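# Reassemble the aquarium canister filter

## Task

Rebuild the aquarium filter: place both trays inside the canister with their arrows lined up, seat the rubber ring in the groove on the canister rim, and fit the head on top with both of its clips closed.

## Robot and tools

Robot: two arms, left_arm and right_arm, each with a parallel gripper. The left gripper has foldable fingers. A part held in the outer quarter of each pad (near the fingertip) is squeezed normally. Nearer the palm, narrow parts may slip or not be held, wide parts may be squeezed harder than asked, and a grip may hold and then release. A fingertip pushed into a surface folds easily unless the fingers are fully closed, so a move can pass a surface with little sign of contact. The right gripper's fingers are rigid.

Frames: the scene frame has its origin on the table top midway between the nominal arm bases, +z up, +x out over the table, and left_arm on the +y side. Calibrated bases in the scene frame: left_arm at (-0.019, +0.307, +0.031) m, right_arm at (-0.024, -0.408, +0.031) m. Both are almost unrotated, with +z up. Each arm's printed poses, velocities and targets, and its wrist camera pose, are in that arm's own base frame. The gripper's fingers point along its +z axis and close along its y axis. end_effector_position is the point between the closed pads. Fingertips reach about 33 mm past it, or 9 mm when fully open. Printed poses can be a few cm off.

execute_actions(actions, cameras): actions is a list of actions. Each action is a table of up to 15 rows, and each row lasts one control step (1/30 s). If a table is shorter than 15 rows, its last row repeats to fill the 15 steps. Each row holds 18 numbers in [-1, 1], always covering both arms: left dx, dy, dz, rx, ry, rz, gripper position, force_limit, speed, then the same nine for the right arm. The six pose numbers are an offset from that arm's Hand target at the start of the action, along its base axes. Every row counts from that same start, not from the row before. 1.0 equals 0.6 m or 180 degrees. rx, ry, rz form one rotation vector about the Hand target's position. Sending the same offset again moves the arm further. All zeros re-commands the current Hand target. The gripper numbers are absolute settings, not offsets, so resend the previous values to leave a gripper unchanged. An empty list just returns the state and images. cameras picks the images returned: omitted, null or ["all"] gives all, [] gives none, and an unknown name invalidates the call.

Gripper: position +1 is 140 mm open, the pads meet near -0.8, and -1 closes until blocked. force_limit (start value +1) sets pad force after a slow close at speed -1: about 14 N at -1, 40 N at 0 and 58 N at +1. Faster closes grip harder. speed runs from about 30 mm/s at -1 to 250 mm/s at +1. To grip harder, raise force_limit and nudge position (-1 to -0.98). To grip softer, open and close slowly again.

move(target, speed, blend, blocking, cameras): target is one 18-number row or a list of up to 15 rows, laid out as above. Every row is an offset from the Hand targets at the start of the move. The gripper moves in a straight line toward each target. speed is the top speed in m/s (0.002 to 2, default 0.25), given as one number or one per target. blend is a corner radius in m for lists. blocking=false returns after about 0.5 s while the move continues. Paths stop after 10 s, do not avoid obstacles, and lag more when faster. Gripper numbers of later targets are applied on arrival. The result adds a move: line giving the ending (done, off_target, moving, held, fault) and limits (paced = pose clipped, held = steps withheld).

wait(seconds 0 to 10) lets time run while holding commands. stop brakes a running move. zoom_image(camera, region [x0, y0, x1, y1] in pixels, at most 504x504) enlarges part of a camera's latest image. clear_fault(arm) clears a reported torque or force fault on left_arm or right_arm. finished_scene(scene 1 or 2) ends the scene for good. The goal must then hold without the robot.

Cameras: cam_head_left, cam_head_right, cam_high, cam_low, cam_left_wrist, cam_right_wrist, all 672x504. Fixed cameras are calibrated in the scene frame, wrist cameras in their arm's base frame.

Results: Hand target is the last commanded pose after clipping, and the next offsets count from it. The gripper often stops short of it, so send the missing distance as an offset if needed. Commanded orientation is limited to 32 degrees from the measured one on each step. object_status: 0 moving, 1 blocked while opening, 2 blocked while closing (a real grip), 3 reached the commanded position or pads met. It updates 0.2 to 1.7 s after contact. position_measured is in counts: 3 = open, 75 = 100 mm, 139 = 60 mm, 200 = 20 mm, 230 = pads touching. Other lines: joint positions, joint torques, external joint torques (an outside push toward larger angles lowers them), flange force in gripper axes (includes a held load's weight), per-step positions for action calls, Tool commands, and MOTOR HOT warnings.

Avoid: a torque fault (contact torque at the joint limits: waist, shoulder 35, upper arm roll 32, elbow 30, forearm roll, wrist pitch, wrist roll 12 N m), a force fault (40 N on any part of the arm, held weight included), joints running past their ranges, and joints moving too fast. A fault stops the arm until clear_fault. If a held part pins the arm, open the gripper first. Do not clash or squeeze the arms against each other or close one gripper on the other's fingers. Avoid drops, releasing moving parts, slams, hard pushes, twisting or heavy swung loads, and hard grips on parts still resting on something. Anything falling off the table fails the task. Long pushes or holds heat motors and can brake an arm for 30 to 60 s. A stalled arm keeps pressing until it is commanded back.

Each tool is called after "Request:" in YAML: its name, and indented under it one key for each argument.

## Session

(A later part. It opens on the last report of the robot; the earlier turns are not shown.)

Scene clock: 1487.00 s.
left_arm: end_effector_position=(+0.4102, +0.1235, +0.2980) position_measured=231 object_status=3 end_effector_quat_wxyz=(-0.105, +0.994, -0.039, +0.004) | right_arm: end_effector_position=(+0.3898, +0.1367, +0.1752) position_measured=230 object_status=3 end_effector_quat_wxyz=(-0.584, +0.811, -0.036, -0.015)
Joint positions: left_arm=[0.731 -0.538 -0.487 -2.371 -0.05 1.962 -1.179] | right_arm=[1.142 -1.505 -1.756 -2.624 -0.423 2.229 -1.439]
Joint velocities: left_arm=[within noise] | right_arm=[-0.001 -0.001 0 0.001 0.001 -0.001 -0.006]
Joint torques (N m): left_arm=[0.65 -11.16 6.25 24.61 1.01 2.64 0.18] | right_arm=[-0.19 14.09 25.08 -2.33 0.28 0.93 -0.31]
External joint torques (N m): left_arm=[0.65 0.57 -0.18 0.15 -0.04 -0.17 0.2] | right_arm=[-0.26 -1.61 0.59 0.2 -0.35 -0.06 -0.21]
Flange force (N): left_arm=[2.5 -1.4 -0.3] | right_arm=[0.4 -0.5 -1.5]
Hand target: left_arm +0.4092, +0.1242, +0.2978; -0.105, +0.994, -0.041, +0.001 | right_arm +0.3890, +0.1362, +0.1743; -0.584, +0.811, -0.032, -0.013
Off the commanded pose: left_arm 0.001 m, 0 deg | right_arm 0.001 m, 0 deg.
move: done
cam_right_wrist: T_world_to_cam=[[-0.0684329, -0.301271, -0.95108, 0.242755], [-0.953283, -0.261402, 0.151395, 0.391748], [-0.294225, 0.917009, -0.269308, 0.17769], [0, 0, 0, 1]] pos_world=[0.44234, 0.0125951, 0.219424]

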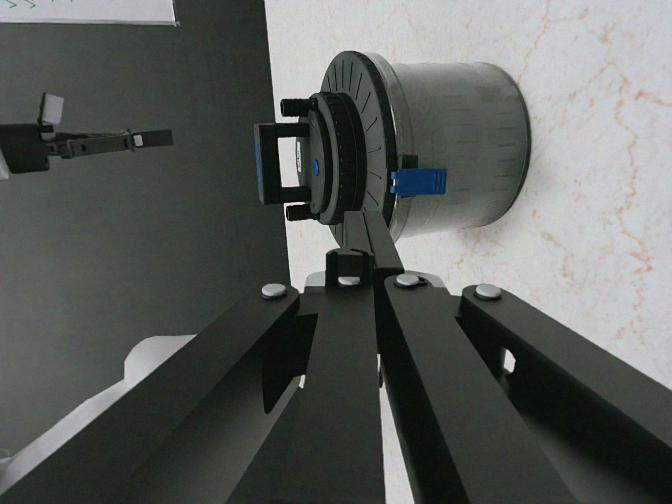

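Request:
move:
  target:
    - [0,0,0,0,0,0,-1,-0.5,-1,0,0,0.3,0,0,0,-1,-0.5,-1]
    - [0,0,0,0,0,0,-1,-0.5,-1,0.0,0.3,0.32,-0.397,0,0,-0.2,0,-1]
  speed: [0.2,0.3]
  cameras: ["cam_right_wrist","cam_head_left","cam_low","cam_high"]

Request:
zoom_image:
  camera: "cam_right_wrist"
  region: [180, 0, 500, 300]

Scene clock: 1518.97 s.
left_arm: end_effector_position=(+0.4102, +0.1235, +0.2980) position_measured=231 object_status=3 end_effector_quat_wxyz=(-0.105, +0.994, -0.039, +0.004) | right_arm: end_effector_position=(+0.3900, +0.3166, +0.3672) position_measured=154 object_status=0 end_effector_quat_wxyz=(-0.002, +0.999, -0.030, +0.010)
Joint positions: left_arm=[0.731 -0.538 -0.487 -2.37 -0.05 1.961 -1.179] | right_arm=[1.279 -0.239 -0.522 -1.921 -0.131 1.728 -0.723]
Joint torques (N m): left_arm=[0.65 -11.14 6.27 24.52 1 2.67 0.14] | right_arm=[0.29 -21.09 4.41 24.69 0.71 2.39 0.28]
External joint torques (N m): left_arm=[0.59 0.65 -0.24 0.04 -0.06 -0.14 0.16] | right_arm=[0.3 -0.75 0.76 -0.02 -0.05 -0.3 0.28]
Flange force (N): left_arm=[2.6 -1.2 0.1] | right_arm=[-3.8 1.6 -0.7]
Hand target: left_arm +0.4092, +0.1242, +0.2978; -0.105, +0.994, -0.041, +0.001 | right_arm +0.3890, +0.3162, +0.3663; -0.001, +0.999, -0.034, +0.008
Off the commanded pose: left_arm 0.001 m, 0 deg | right_arm 0.001 m, 0 deg.
move: done
cam_right_wrist: T_world_to_cam=[[-0.052998, -0.998407, -0.0193421, 0.352167], [-0.954759, 0.0449861, 0.29396, 0.261131], [-0.292622, 0.0340463, -0.955622, 0.595379], [0, 0, 0, 1]] pos_world=[0.442202, 0.319588, 0.499007]
Images, in order (width x height): cam_head_left 672x504, cam_high 672x504, cam_low 672x504, cam_right_wrist 672x504.

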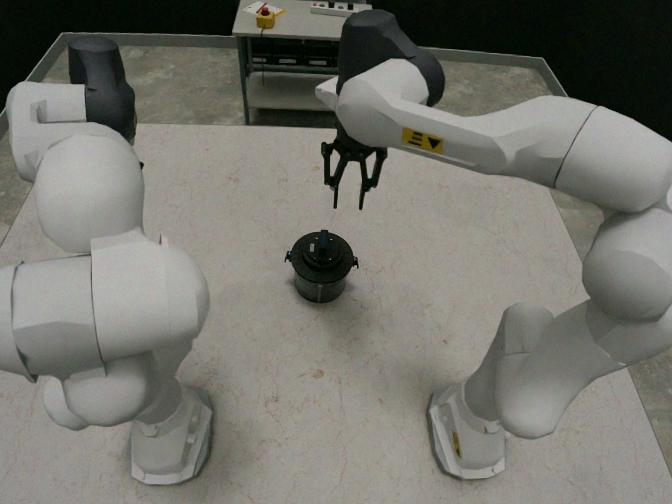

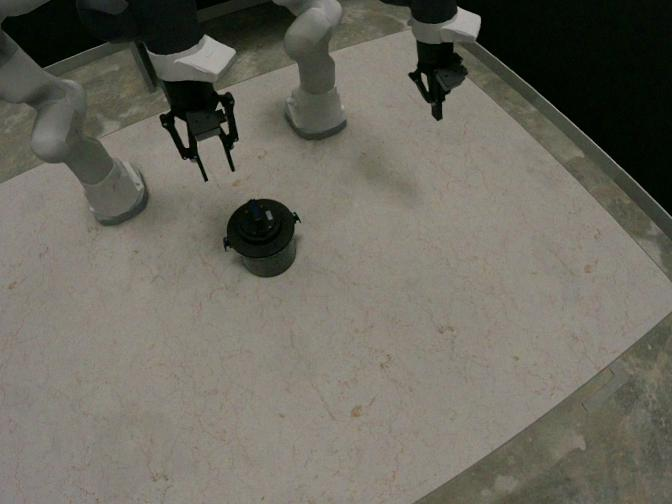

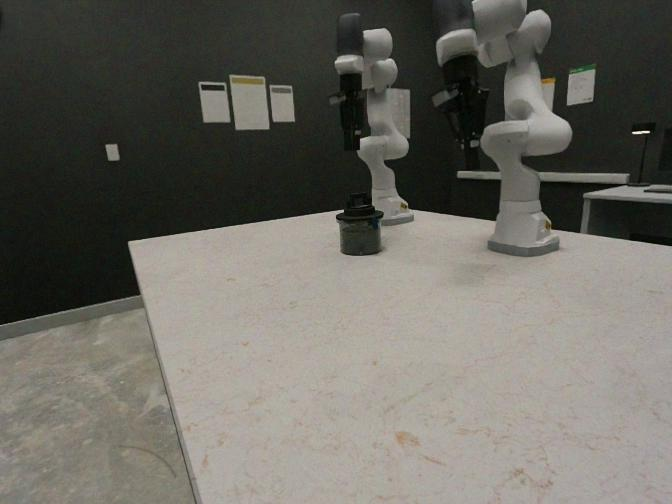

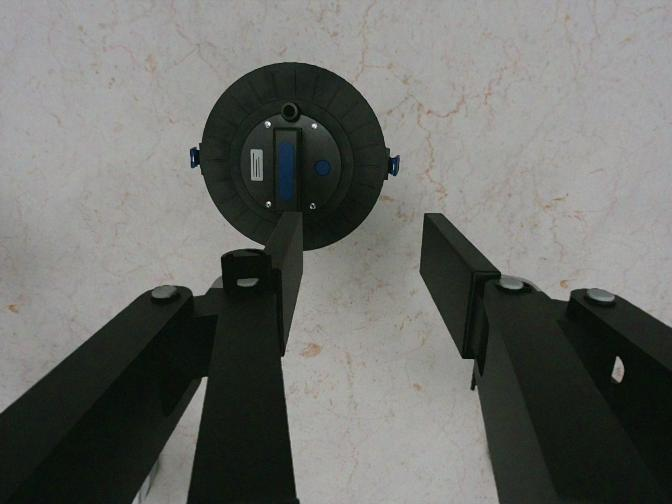

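Scaled by 1.575 from the camera's image (finer frame: 960x720).

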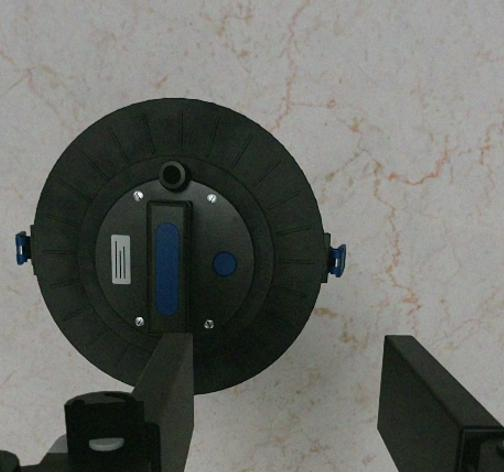

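Request:
zoom_image:
  camera: "cam_right_wrist"
  region: [360, 120, 430, 200]

Request:
zoom_image:
  camera: "cam_right_wrist"
  region: [170, 120, 240, 200]

Scaled by 6.300 from the camera's image (finer frame: 960x720).

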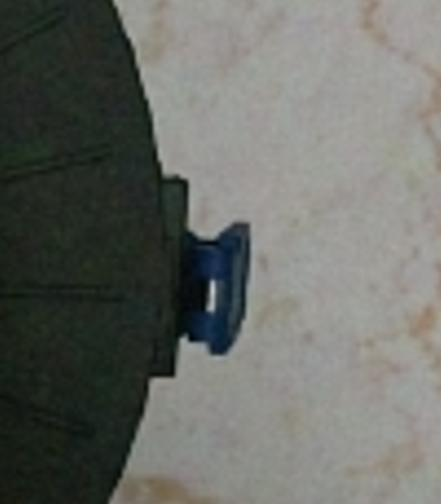

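Scaled by 6.300 from the camera's image (finer frame: 960x720).

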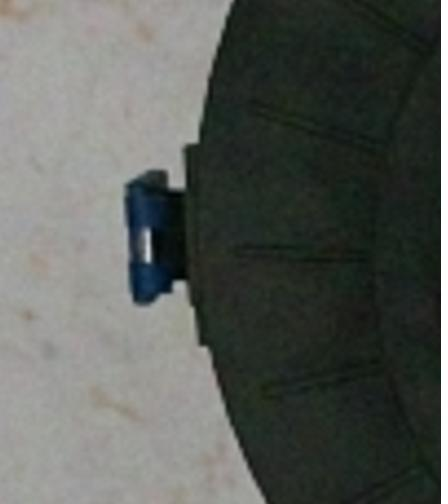

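Request:
zoom_image:
  camera: "cam_head_left"
  region: [276, 240, 306, 270]

Request:
zoom_image:
  camera: "cam_head_left"
  region: [340, 245, 370, 275]

Request:
zoom_image:
  camera: "cam_high"
  region: [280, 200, 310, 230]

Request:
zoom_image:
  camera: "cam_high"
  region: [215, 225, 245, 255]

Scaled by 16.800 from the camera's image (finer frame: 960x720).

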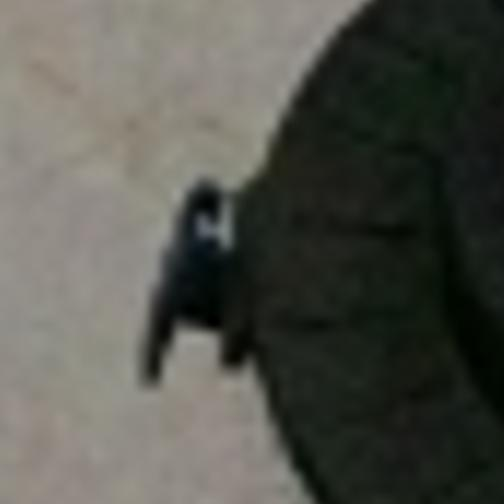

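Scaled by 16.800 from the camera's image (finer frame: 960x720).

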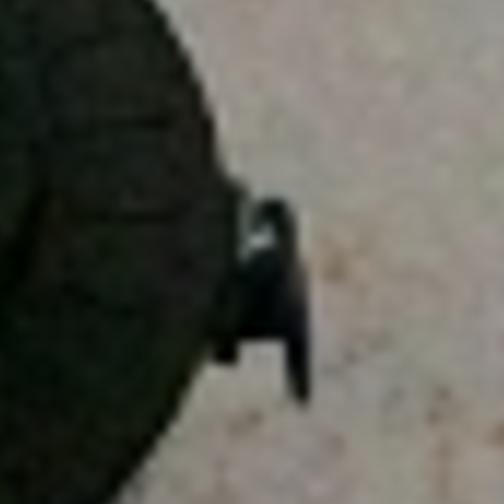

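Scaled by 16.800 from the camera's image (finer frame: 960x720).

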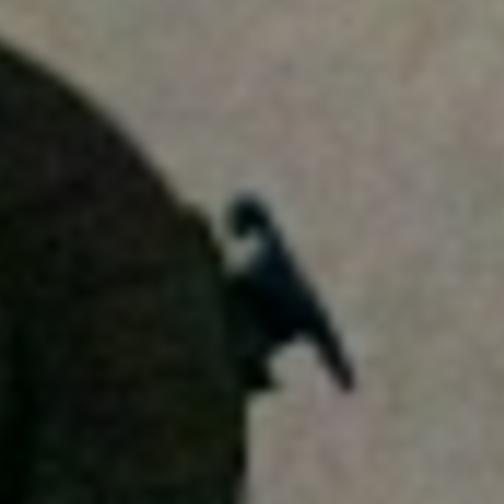

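Scaled by 16.800 from the camera's image (finer frame: 960x720).

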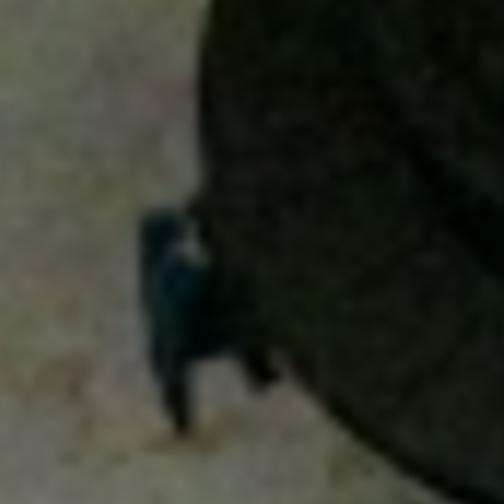

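Request:
move:
  target: [0,0,0,-0.344,0,0,-1,-0.5,-1,0.0333,0.0763,-0.17,0,0,-0.005,-1,-0.5,-1]
  speed: 0.15

Request:
zoom_image:
  camera: "cam_right_wrist"
  region: [180, 0, 560, 300]

Request:
zoom_image:
  camera: "cam_low"
  region: [325, 160, 425, 260]

Scene clock: 1575.97 s.
left_arm: end_effector_position=(+0.4089, +0.1247, +0.2969) position_measured=231 object_status=3 end_effector_quat_wxyz=(+0.419, +0.907, -0.033, +0.021) | right_arm: end_effector_position=(+0.4079, +0.3620, +0.2652) position_measured=230 object_status=3 end_effector_quat_wxyz=(+0.001, +0.999, -0.043, +0.008)
Joint positions: left_arm=[0.69 0.034 0.063 -1.988 -0.61 1.391 -0.656] | right_arm=[1.279 -0.055 -0.536 -2.008 -0.044 1.971 -0.725]
Joint velocities: left_arm=[0.001 0 0.001 0 -0.001 -0.001 0.007] | right_arm=[within noise]
Joint torques (N m): left_arm=[0.9 -30.07 -0.45 22.98 -1.33 0.08 0.22] | right_arm=[0.09 -27.25 1.3 24.22 1.02 2.73 -0.22]
External joint torques (N m): left_arm=[0.84 1.75 -0.54 0.26 -0.37 -0.18 0.14] | right_arm=[0.12 -0.46 0.46 -0.66 0.3 0.05 -0.22]
Flange force (N): left_arm=[4.1 -3.9 -3.1] | right_arm=[-2.4 2.3 1.2]
Hand target: left_arm +0.4092, +0.1242, +0.2978; +0.421, +0.906, -0.035, +0.022 | right_arm +0.4090, +0.3620, +0.2643; -0.001, +0.999, -0.042, +0.008
Off the commanded pose: left_arm 0.001 m, 0 deg | right_arm 0.001 m, 0 deg.
move: done
cam_left_wrist: T_world_to_cam=[[-0.0882193, -0.653958, 0.75137, -0.0985937], [-0.941405, 0.301255, 0.151667, 0.306023], [-0.325538, -0.693963, -0.642215, 0.553938], [0, 0, 0, 1]] pos_world=[0.459722, 0.227745, 0.383414]
cam_right_wrist: T_world_to_cam=[[-0.078194, -0.99684, -0.013984, 0.404759], [-0.952299, 0.0705351, 0.296902, 0.295181], [-0.294977, 0.0365329, -0.954806, 0.501568], [0, 0, 0, 1]] pos_world=[0.460702, 0.364336, 0.396921]

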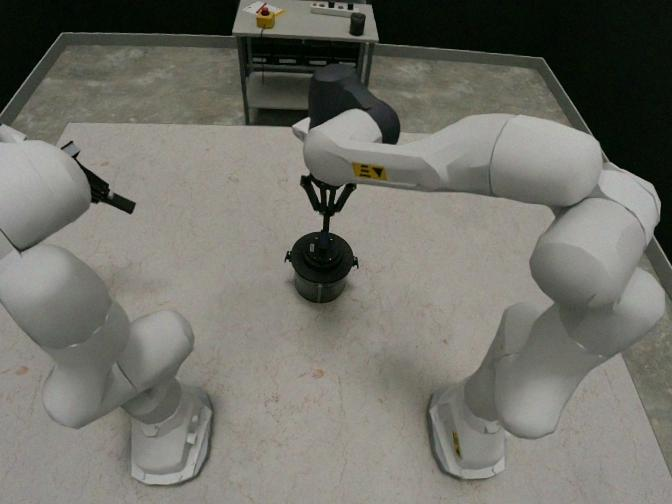

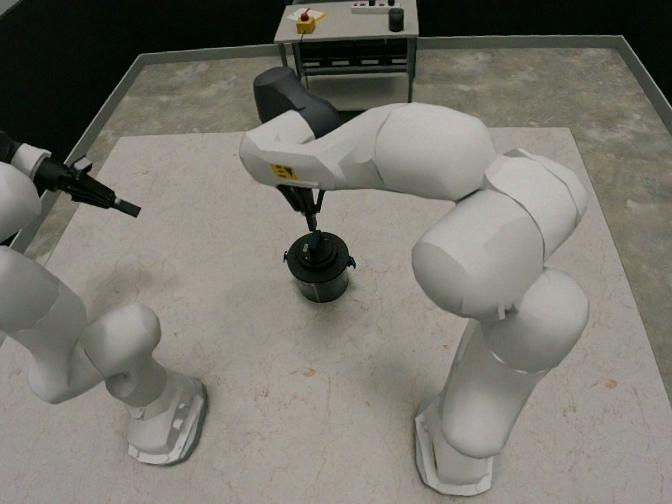

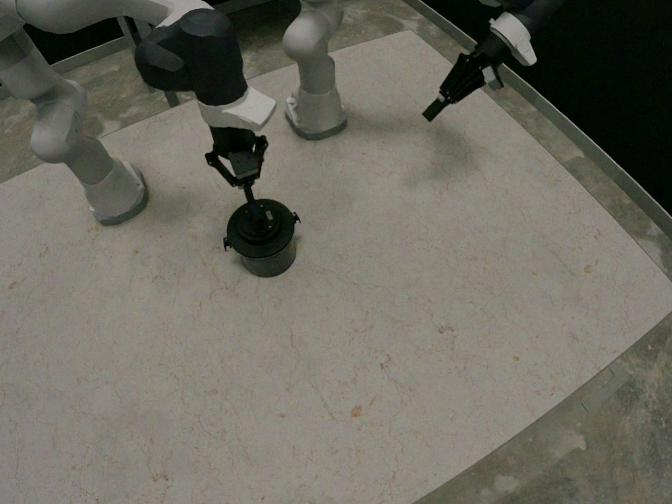

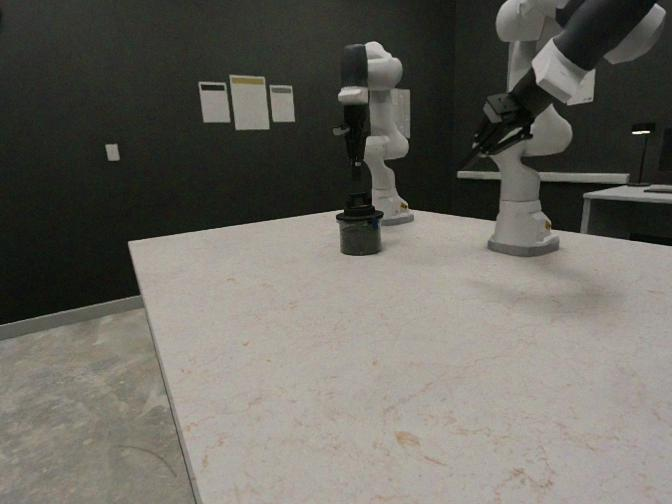

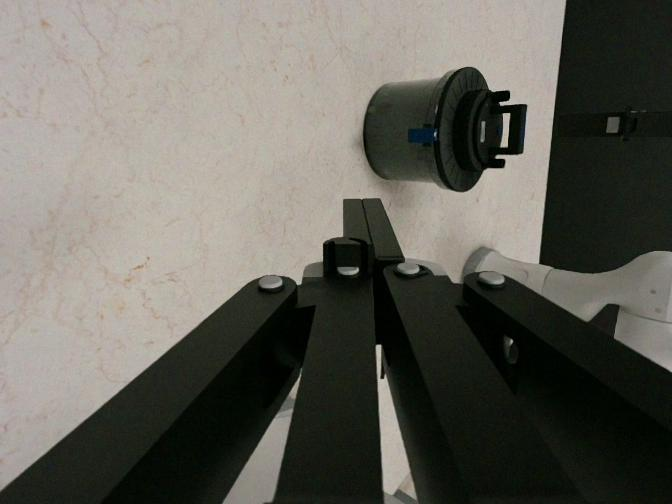

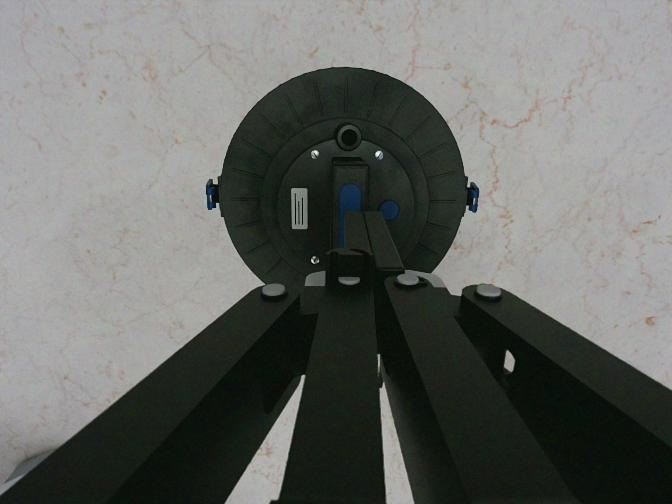

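Scaled by 1.326 from the camera's image (finer frame: 960x720).

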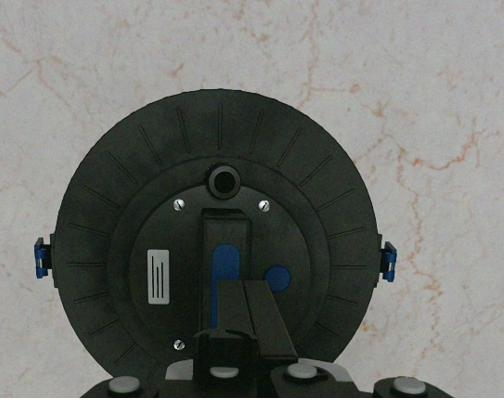

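Scaled by 5.040 from the camera's image (finer frame: 960x720).

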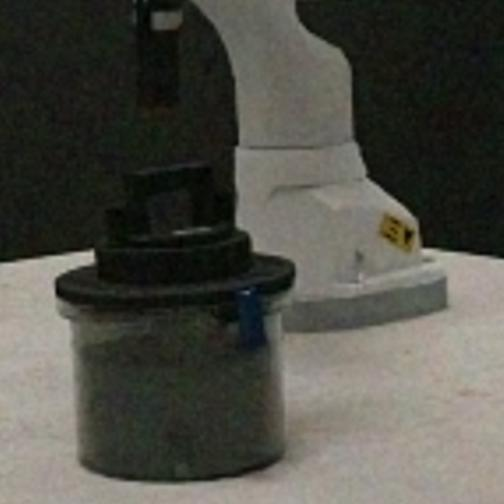

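Request:
zoom_image:
  camera: "cam_left_wrist"
  region: [350, 60, 540, 200]

Scaled by 2.653 from the camera's image (finer frame: 960x720).

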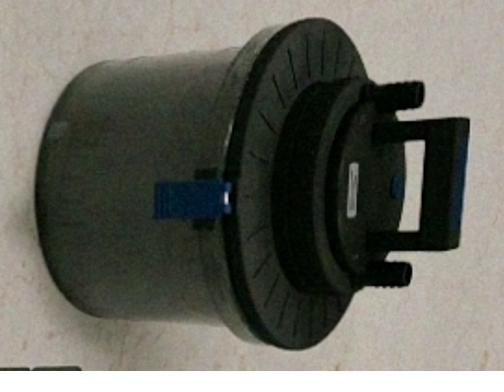

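Request:
move:
  target:
    - [0,0,0,0,0,0,-1,-0.5,-1,0.01,0.012,-0.04,0,0,0,-1,-0.5,-1]
    - [0,0,0,0,0,0,-1,-0.5,-1,0.01,0.012,-0.065,0,0,0,-1,-0.5,-1]
  speed: [0.05,0.015]
  cameras: ["cam_right_wrist","cam_low","cam_left_wrist"]

Request:
zoom_image:
  camera: "cam_left_wrist"
  region: [350, 60, 540, 200]

Request:
zoom_image:
  camera: "cam_low"
  region: [325, 190, 395, 260]

Scene clock: 1590.23 s.
left_arm: end_effector_position=(+0.4089, +0.1247, +0.2970) position_measured=231 object_status=3 end_effector_quat_wxyz=(+0.419, +0.907, -0.034, +0.021) | right_arm: end_effector_position=(+0.4138, +0.3694, +0.2264) position_measured=230 object_status=3 end_effector_quat_wxyz=(+0.001, +0.999, -0.043, +0.008)
Joint positions: left_arm=[0.69 0.034 0.063 -1.987 -0.61 1.39 -0.654] | right_arm=[1.274 0.008 -0.541 -2.044 -0.009 2.062 -0.748]
Joint velocities: left_arm=[within noise] | right_arm=[0 0 0.001 0 0.001 0.005 -0.001]
Joint torques (N m): left_arm=[0.91 -30.13 -0.43 22.87 -1.29 0.07 0.31] | right_arm=[-0.15 -28.98 0.37 23.7 0.99 2.69 -0.32]
External joint torques (N m): left_arm=[0.87 1.58 -0.5 0.24 -0.33 -0.18 0.23] | right_arm=[-0.23 -0.27 0.43 -0.98 0.29 0 -0.32]
Flange force (N): left_arm=[3.5 -3.7 -2.9] | right_arm=[-2.1 2.8 1.6]
Hand target: left_arm +0.4092, +0.1242, +0.2978; +0.421, +0.906, -0.035, +0.022 | right_arm +0.4150, +0.3692, +0.2253; -0.001, +0.999, -0.042, +0.008
Off the commanded pose: left_arm 0.001 m, 0 deg | right_arm 0.002 m, 0 deg.
move: done
cam_left_wrist: T_world_to_cam=[[-0.0903023, -0.65348, 0.751538, -0.0980787], [-0.941206, 0.302666, 0.150083, 0.306334], [-0.325542, -0.693799, -0.642391, 0.553991], [0, 0, 0, 1]] pos_world=[0.459814, 0.227549, 0.383613]
cam_right_wrist: T_world_to_cam=[[-0.0781659, -0.996844, -0.0138499, 0.411993], [-0.952142, 0.0705285, 0.297407, 0.311574], [-0.295492, 0.0364342, -0.95465, 0.466117], [0, 0, 0, 1]] pos_world=[0.4666, 0.371735, 0.35802]
Images, in order (width x height): cam_low 672x504, cam_left_wrist 672x504, cam_right_wrist 672x504.

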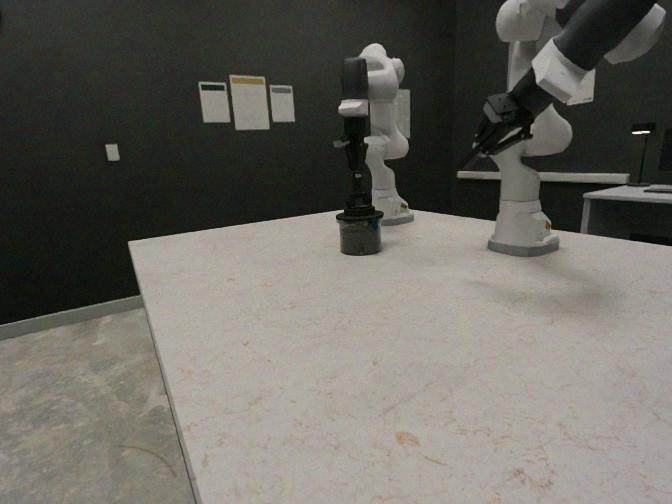

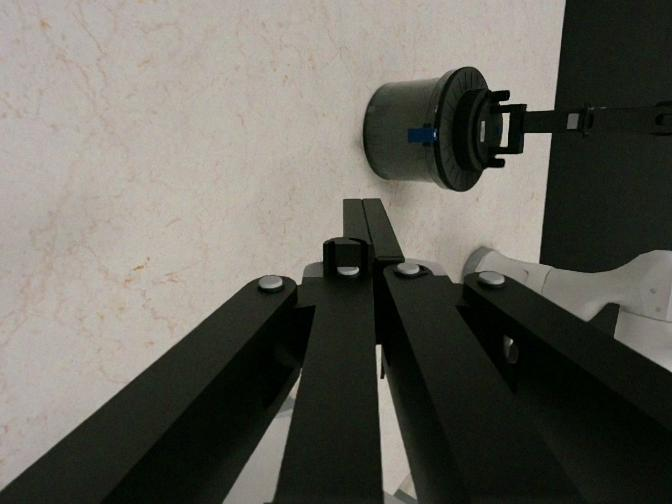

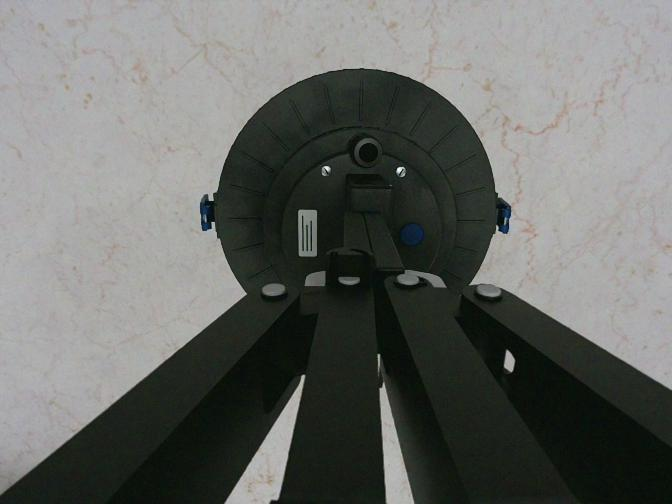

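Scaled by 2.653 from the camera's image (finer frame: 960x720).

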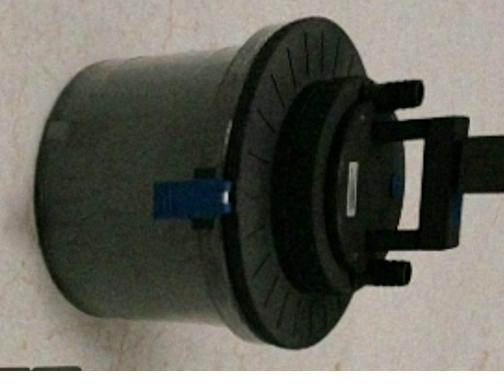

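Scaled by 7.200 from the camera's image (finer frame: 960x720).

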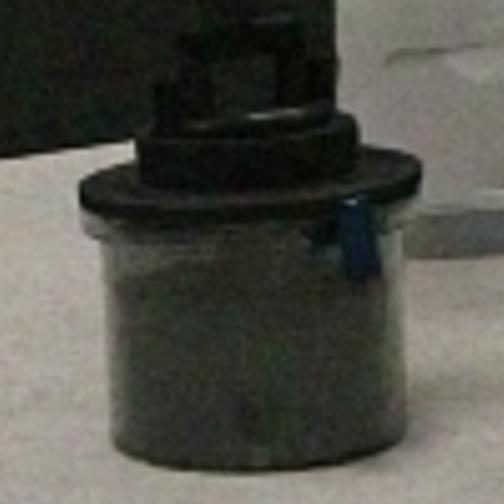

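Request:
move:
  target: [0,0,0,0,0,0,-1,-0.5,-1,0,0,-0.045,0,0,0,-1,-0.5,-1]
  speed: 0.015
  cameras: ["cam_right_wrist","cam_low","cam_left_wrist","cam_head_left"]

Request:
zoom_image:
  camera: "cam_left_wrist"
  region: [350, 60, 540, 200]

Request:
zoom_image:
  camera: "cam_low"
  region: [325, 190, 395, 260]

Scene clock: 1596.53 s.
left_arm: end_effector_position=(+0.4089, +0.1247, +0.2970) position_measured=231 object_status=3 end_effector_quat_wxyz=(+0.419, +0.907, -0.034, +0.021) | right_arm: end_effector_position=(+0.4174, +0.3734, +0.2244) position_measured=230 object_status=3 end_effector_quat_wxyz=(-0.013, +0.999, -0.043, +0.013)
Joint positions: left_arm=[0.69 0.034 0.063 -1.987 -0.61 1.39 -0.654] | right_arm=[1.27 0.003 -0.541 -2.061 0.002 2.1 -0.757]
Joint torques (N m): left_arm=[0.86 -30.15 -0.44 22.8 -1.28 0.09 0.27] | right_arm=[0.33 -29.31 0.71 23.82 0.66 2.62 -0.01]
External joint torques (N m): left_arm=[0.86 1.46 -0.47 0.22 -0.32 -0.15 0.19] | right_arm=[0.34 -0.92 0.76 -0.77 -0.04 -0.12 -0.01]
External joint torques when the fault began: right_arm=[0.59 12.71 1.15 -10.94 0.3 1.45 -0.1]
Flange force (N): left_arm=[3.2 -3.4 -2.6] | right_arm=[-4.9 3.8 -0.3]
Flange force when the fault began (N): right_arm=[0.7 -2.7 34.0]
Hand target: left_arm +0.4092, +0.1242, +0.2978; +0.421, +0.906, -0.035, +0.022 | right_arm +0.4174, +0.3734, +0.2244; -0.013, +0.999, -0.043, +0.013 (not the last commanded pose)
Tool commands: left_gripper/position=-1.0 left_gripper/force_limit=-0.5 left_gripper/speed=-1.0 right_gripper/position=-1.0 right_gripper/force_limit=-0.498039 right_gripper/speed=-1.0
Off the commanded pose: left_arm 0.001 m, 0 deg | right_arm 0.027 m, 1 deg.
FORCE FAULT: contact force on the right arm reached its limit, and that arm stopped. The contact can be on any part of that arm, not only on its tool. That arm's remaining commands of this call were not run. That arm is still stopped at the end of this call. While its stop runs, that arm takes no new command, but execute_actions still moves its gripper.
CLEAR FAULT: the right arm stays stopped (Reflex) until you call clear_fault(arm="right_arm").
move: fault (right_arm)
cam_left_wrist: T_world_to_cam=[[-0.0903081, -0.653471, 0.751545, -0.0980809], [-0.941174, 0.302737, 0.150136, 0.306283], [-0.32563, -0.693777, -0.64237, 0.554019], [0, 0, 0, 1]] pos_world=[0.459814, 0.227549, 0.383613]
cam_right_wrist: T_world_to_cam=[[-0.0776147, -0.996149, -0.0407708, 0.421799], [-0.955365, 0.0626203, 0.288717, 0.321621], [-0.285052, 0.0613596, -0.956546, 0.451941], [0, 0, 0, 1]] pos_world=[0.46883, 0.372304, 0.356642]
Images, in order (width x height): cam_head_left 672x504, cam_low 672x504, cam_left_wrist 672x504, cam_right_wrist 672x504.

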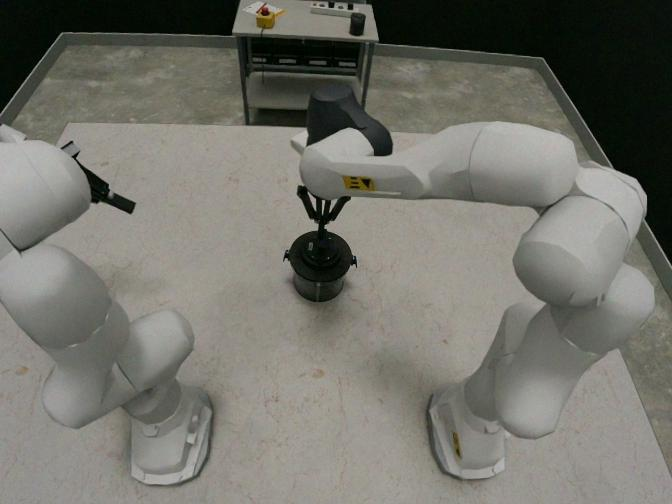

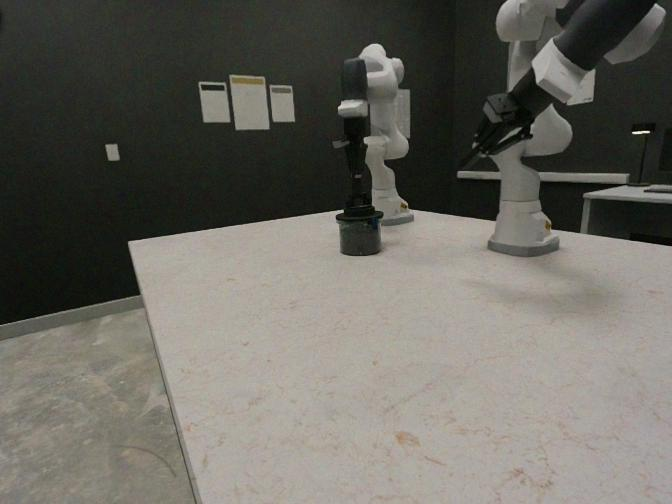

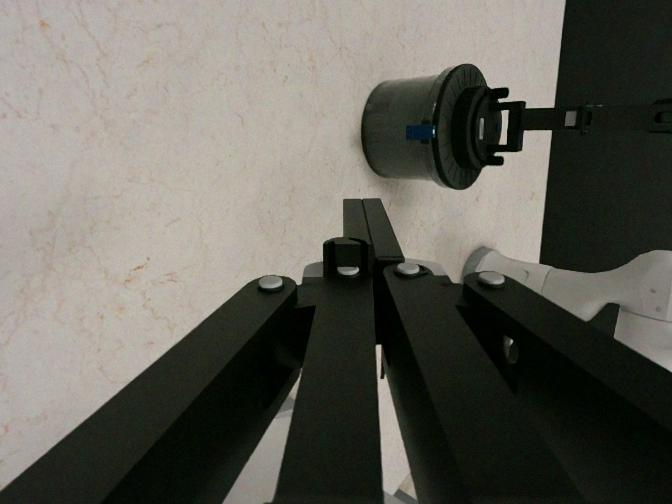

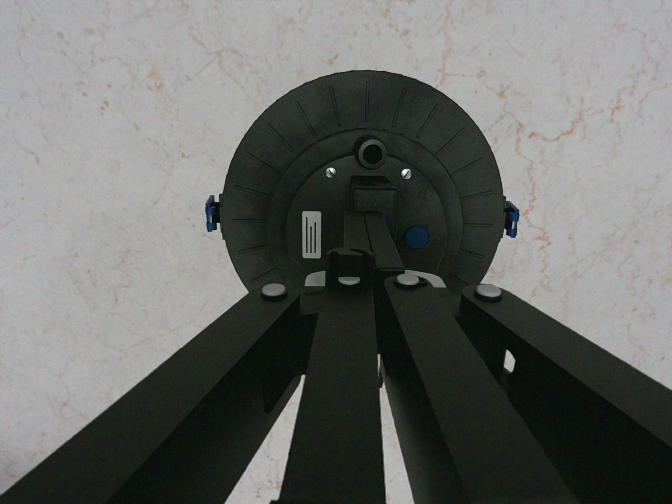

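Scaled by 2.653 from the camera's image (finer frame: 960x720).

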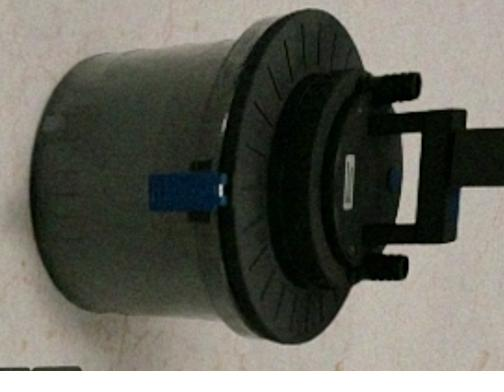

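Scaled by 7.200 from the camera's image (finer frame: 960x720).

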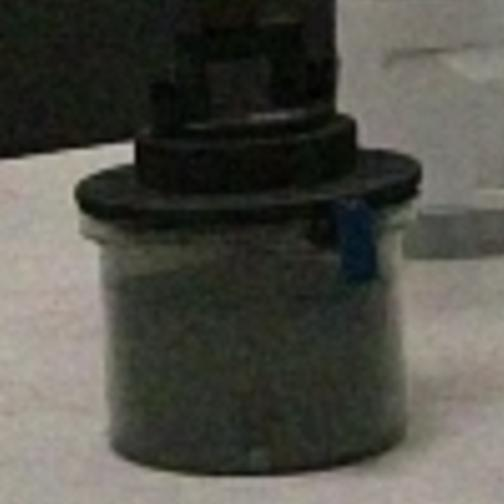

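Request:
clear_fault:
  arm: "right_arm"
  cameras: []

Request:
move:
  target: [0,0,0,0,0,0,-1,-0.5,-1,0,0,0.03,0,0,0,-1,-0.5,-1]
  speed: 0.05
  cameras: []

Request:
move:
  target: [-0.075,-0.44,-0.2,0,0,0,-1,-0.5,-1,0,0,0.25,0,0,0,-1,-0.5,-1]
  speed: 0.15
  cameras: ["cam_left_wrist","cam_right_wrist","cam_head_left"]

Request:
zoom_image:
  camera: "cam_left_wrist"
  region: [330, 30, 530, 230]

Scene clock: 1615.77 s.
left_arm: end_effector_position=(+0.4089, +0.1247, +0.2971) position_measured=231 object_status=3 end_effector_quat_wxyz=(+0.419, +0.907, -0.034, +0.021) | right_arm: end_effector_position=(+0.4173, +0.3734, +0.2244) position_measured=230 object_status=3 end_effector_quat_wxyz=(-0.013, +0.999, -0.043, +0.013)
Joint positions: left_arm=[0.69 0.034 0.063 -1.987 -0.61 1.39 -0.654] | right_arm=[1.27 0.003 -0.541 -2.061 0.002 2.1 -0.757]
Joint torques (N m): left_arm=[0.85 -30.24 -0.41 22.72 -1.25 0.12 0.3] | right_arm=[0.32 -29.32 0.67 23.95 0.67 2.61 -0.03]
External joint torques (N m): left_arm=[0.92 1.38 -0.38 0.11 -0.28 -0.12 0.22] | right_arm=[0.24 -0.91 0.65 -0.64 -0.04 -0.14 -0.02]
Flange force (N): left_arm=[2.6 -3.3 -2.3] | right_arm=[-4.4 3.6 -0.5]
Hand target: left_arm +0.4092, +0.1242, +0.2978; +0.421, +0.906, -0.035, +0.022 | right_arm +0.4173, +0.3734, +0.2244; -0.013, +0.999, -0.043, +0.013 (not the last commanded pose)
Tool commands: left_gripper/position=-1.0 left_gripper/force_limit=-0.5 left_gripper/speed=-1.0 right_gripper/position=-1.0 right_gripper/force_limit=-0.498039 right_gripper/speed=-1.0
Off the commanded pose: left_arm 0.001 m, 0 deg | right_arm 0.027 m, 1 deg.
FORCE FAULT, CONTINUED: the right arm's stop, for the force fault that an earlier result reported, is over. The call counts as one of the actions that you can send in this scene. That arm's target is now where it stood when the stop ended, not its last command. That arm accepts commands again.
CLEAR FAULT: your call cleared the right arm's force fault. If the contact force or a joint's load stays at its limit, that arm stops again.

Scene clock: 1616.80 s.
left_arm: end_effector_position=(+0.4089, +0.1246, +0.2971) position_measured=231 object_status=3 end_effector_quat_wxyz=(+0.419, +0.907, -0.034, +0.021) | right_arm: end_effector_position=(+0.4186, +0.3735, +0.2420) position_measured=230 object_status=3 end_effector_quat_wxyz=(-0.014, +0.999, -0.042, +0.013)
Joint positions: left_arm=[0.69 0.034 0.063 -1.987 -0.61 1.39 -0.654] | right_arm=[1.27 -0.012 -0.541 -2.032 -0.004 2.06 -0.757]
Joint velocities: left_arm=[within noise] | right_arm=[-0.001 0.001 0.001 0 0 -0.003 -0.001]
Joint torques (N m): left_arm=[0.84 -30.23 -0.48 22.7 -1.26 0.12 0.27] | right_arm=[0.66 -29.31 1.09 24.57 0.33 2.53 0.28]
External joint torques (N m): left_arm=[0.83 1.54 -0.53 0.02 -0.29 -0.13 0.19] | right_arm=[0.75 -1.12 0.98 -0.27 -0.4 -0.24 0.28]
Flange force (N): left_arm=[2.9 -3.4 -2.0] | right_arm=[-5.9 3.2 -1.7]
Hand target: left_arm +0.4092, +0.1242, +0.2978; +0.421, +0.906, -0.035, +0.022 | right_arm +0.4173, +0.3734, +0.2424; -0.013, +0.999, -0.043, +0.013
Off the commanded pose: left_arm 0.001 m, 0 deg | right_arm 0.001 m, 0 deg.
move: done

Scene clock: 1619.57 s.
left_arm: end_effector_position=(+0.3633, -0.1396, +0.1781) position_measured=231 object_status=3 end_effector_quat_wxyz=(+0.421, +0.906, -0.036, +0.021) | right_arm: end_effector_position=(+0.4193, +0.3728, +0.3934) position_measured=230 object_status=3 end_effector_quat_wxyz=(-0.014, +0.999, -0.043, +0.015)
Joint positions: left_arm=[0.452 -0.304 -0.236 -2.695 -0.988 1.899 -0.667] | right_arm=[1.275 -0.041 -0.533 -1.674 -0.023 1.679 -0.742]
Joint velocities: left_arm=[-0.001 0 -0.001 0 -0.001 0.003 0] | right_arm=[within noise]
Joint torques (N m): left_arm=[0.2 -16.43 1.05 19.43 -0.85 0.59 0.08] | right_arm=[0.34 -27.62 1.4 24.74 1.08 2.47 0]
External joint torques (N m): left_arm=[0.19 0.12 -0.78 -0.66 -0.36 0.34 0] | right_arm=[0.38 -0.61 0.79 0.1 0.29 -0.28 0]
Flange force (N): left_arm=[-0.8 0.1 3.2] | right_arm=[-2.1 0.7 -0.8]
Hand target: left_arm +0.3642, -0.1398, +0.1778; +0.421, +0.906, -0.035, +0.022 | right_arm +0.4173, +0.3734, +0.3924; -0.013, +0.999, -0.043, +0.013
Off the commanded pose: left_arm 0.001 m, 0 deg | right_arm 0.002 m, 0 deg.
move: done
cam_left_wrist: T_world_to_cam=[[-0.0946509, -0.648471, 0.755332, -0.18388], [-0.939945, 0.308157, 0.146775, 0.362066], [-0.32794, -0.696078, -0.638694, 0.279271], [0, 0, 0, 1]] pos_world=[0.414502, -0.0364196, 0.264117]
cam_right_wrist: T_world_to_cam=[[-0.077456, -0.996066, -0.0430464, 0.428988], [-0.956892, 0.0621486, 0.283716, 0.277384], [-0.279925, 0.0631663, -0.957942, 0.611911], [0, 0, 0, 1]] pos_world=[0.469944, 0.371409, 0.525943]
Images, in order (width x height): cam_head_left 672x504, cam_left_wrist 672x504, cam_right_wrist 672x504.

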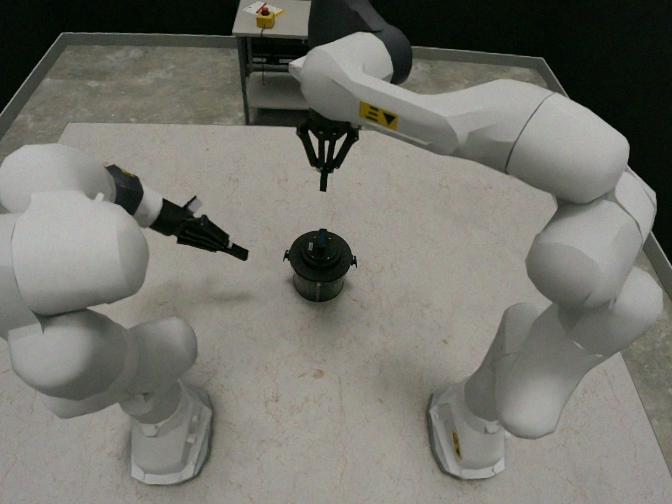

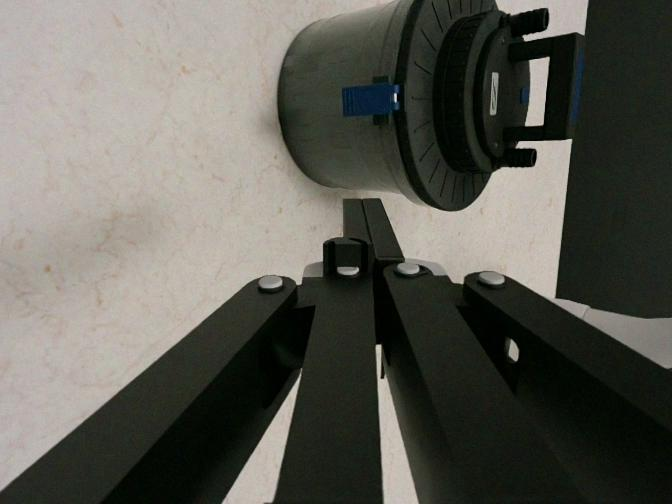

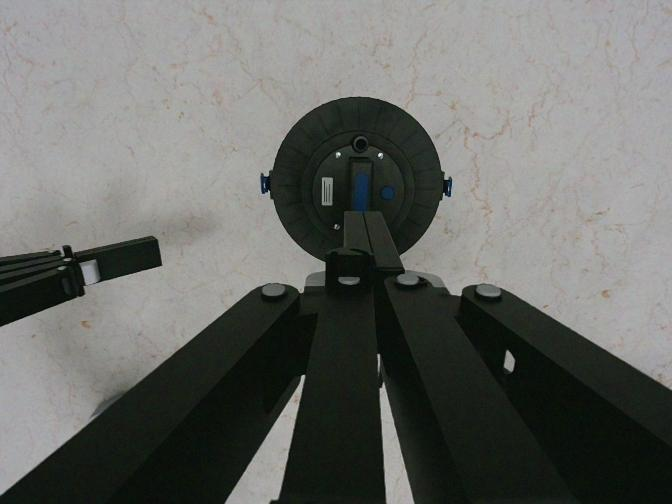

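Scaled by 2.520 from the camera's image (finer frame: 960x720).

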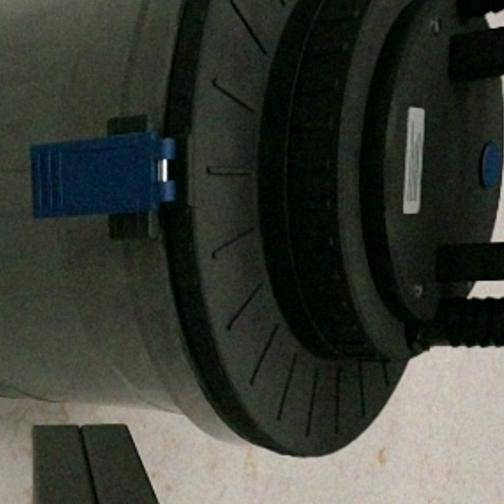

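Request:
move:
  target: [0.05,0.35,0.15,0,0,0,-1,-0.5,-1,-0.002,-0.0025,-0.15,-0.0083,0.0095,0,0,0,-1]
  speed: 0.12
  cameras: ["cam_right_wrist"]

Scene clock: 1660.13 s.
left_arm: end_effector_position=(+0.3958, +0.0700, +0.2681) position_measured=231 object_status=3 end_effector_quat_wxyz=(+0.421, +0.906, -0.032, +0.024) | right_arm: end_effector_position=(+0.4149, +0.3719, +0.3032) position_measured=129 object_status=3 end_effector_quat_wxyz=(+0.003, +0.999, -0.044, -0.001)
Joint positions: left_arm=[0.661 -0.077 0.021 -2.2 -0.648 1.511 -0.647] | right_arm=[1.271 -0.012 -0.536 -1.863 -0.008 1.847 -0.746]
Joint velocities: left_arm=[0 -0.001 0 0 -0.001 -0.004 0.001] | right_arm=[within noise]
Joint torques (N m): left_arm=[0.52 -25.84 -0.38 22.48 -0.53 0.12 0.36] | right_arm=[-0.08 -29.18 0.63 24.25 1.06 2.67 -0.22]
External joint torques (N m): left_arm=[0.62 1.47 -0.29 0.35 0.35 -0.1 0.28] | right_arm=[-0.1 -0.71 0.42 -0.88 0.29 0.02 -0.22]
Flange force (N): left_arm=[3.1 -4.1 -2.5] | right_arm=[-3.4 3.8 2.0]
Hand target: left_arm +0.3942, +0.0702, +0.2678; +0.421, +0.906, -0.035, +0.022 | right_arm +0.4161, +0.3719, +0.3024; +0.001, +0.999, -0.043, -0.002
Off the commanded pose: left_arm 0.002 m, 0 deg | right_arm 0.001 m, 0 deg.
move: done
cam_right_wrist: T_world_to_cam=[[-0.0809301, -0.996676, -0.00930226, 0.415364], [-0.946281, 0.0739, 0.314787, 0.280623], [-0.313053, 0.0342783, -0.949117, 0.546167], [0, 0, 0, 1]] pos_world=[0.470143, 0.374524, 0.433904]

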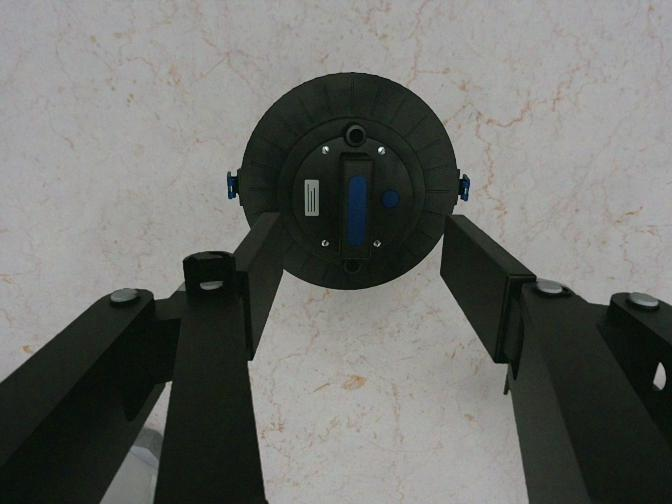

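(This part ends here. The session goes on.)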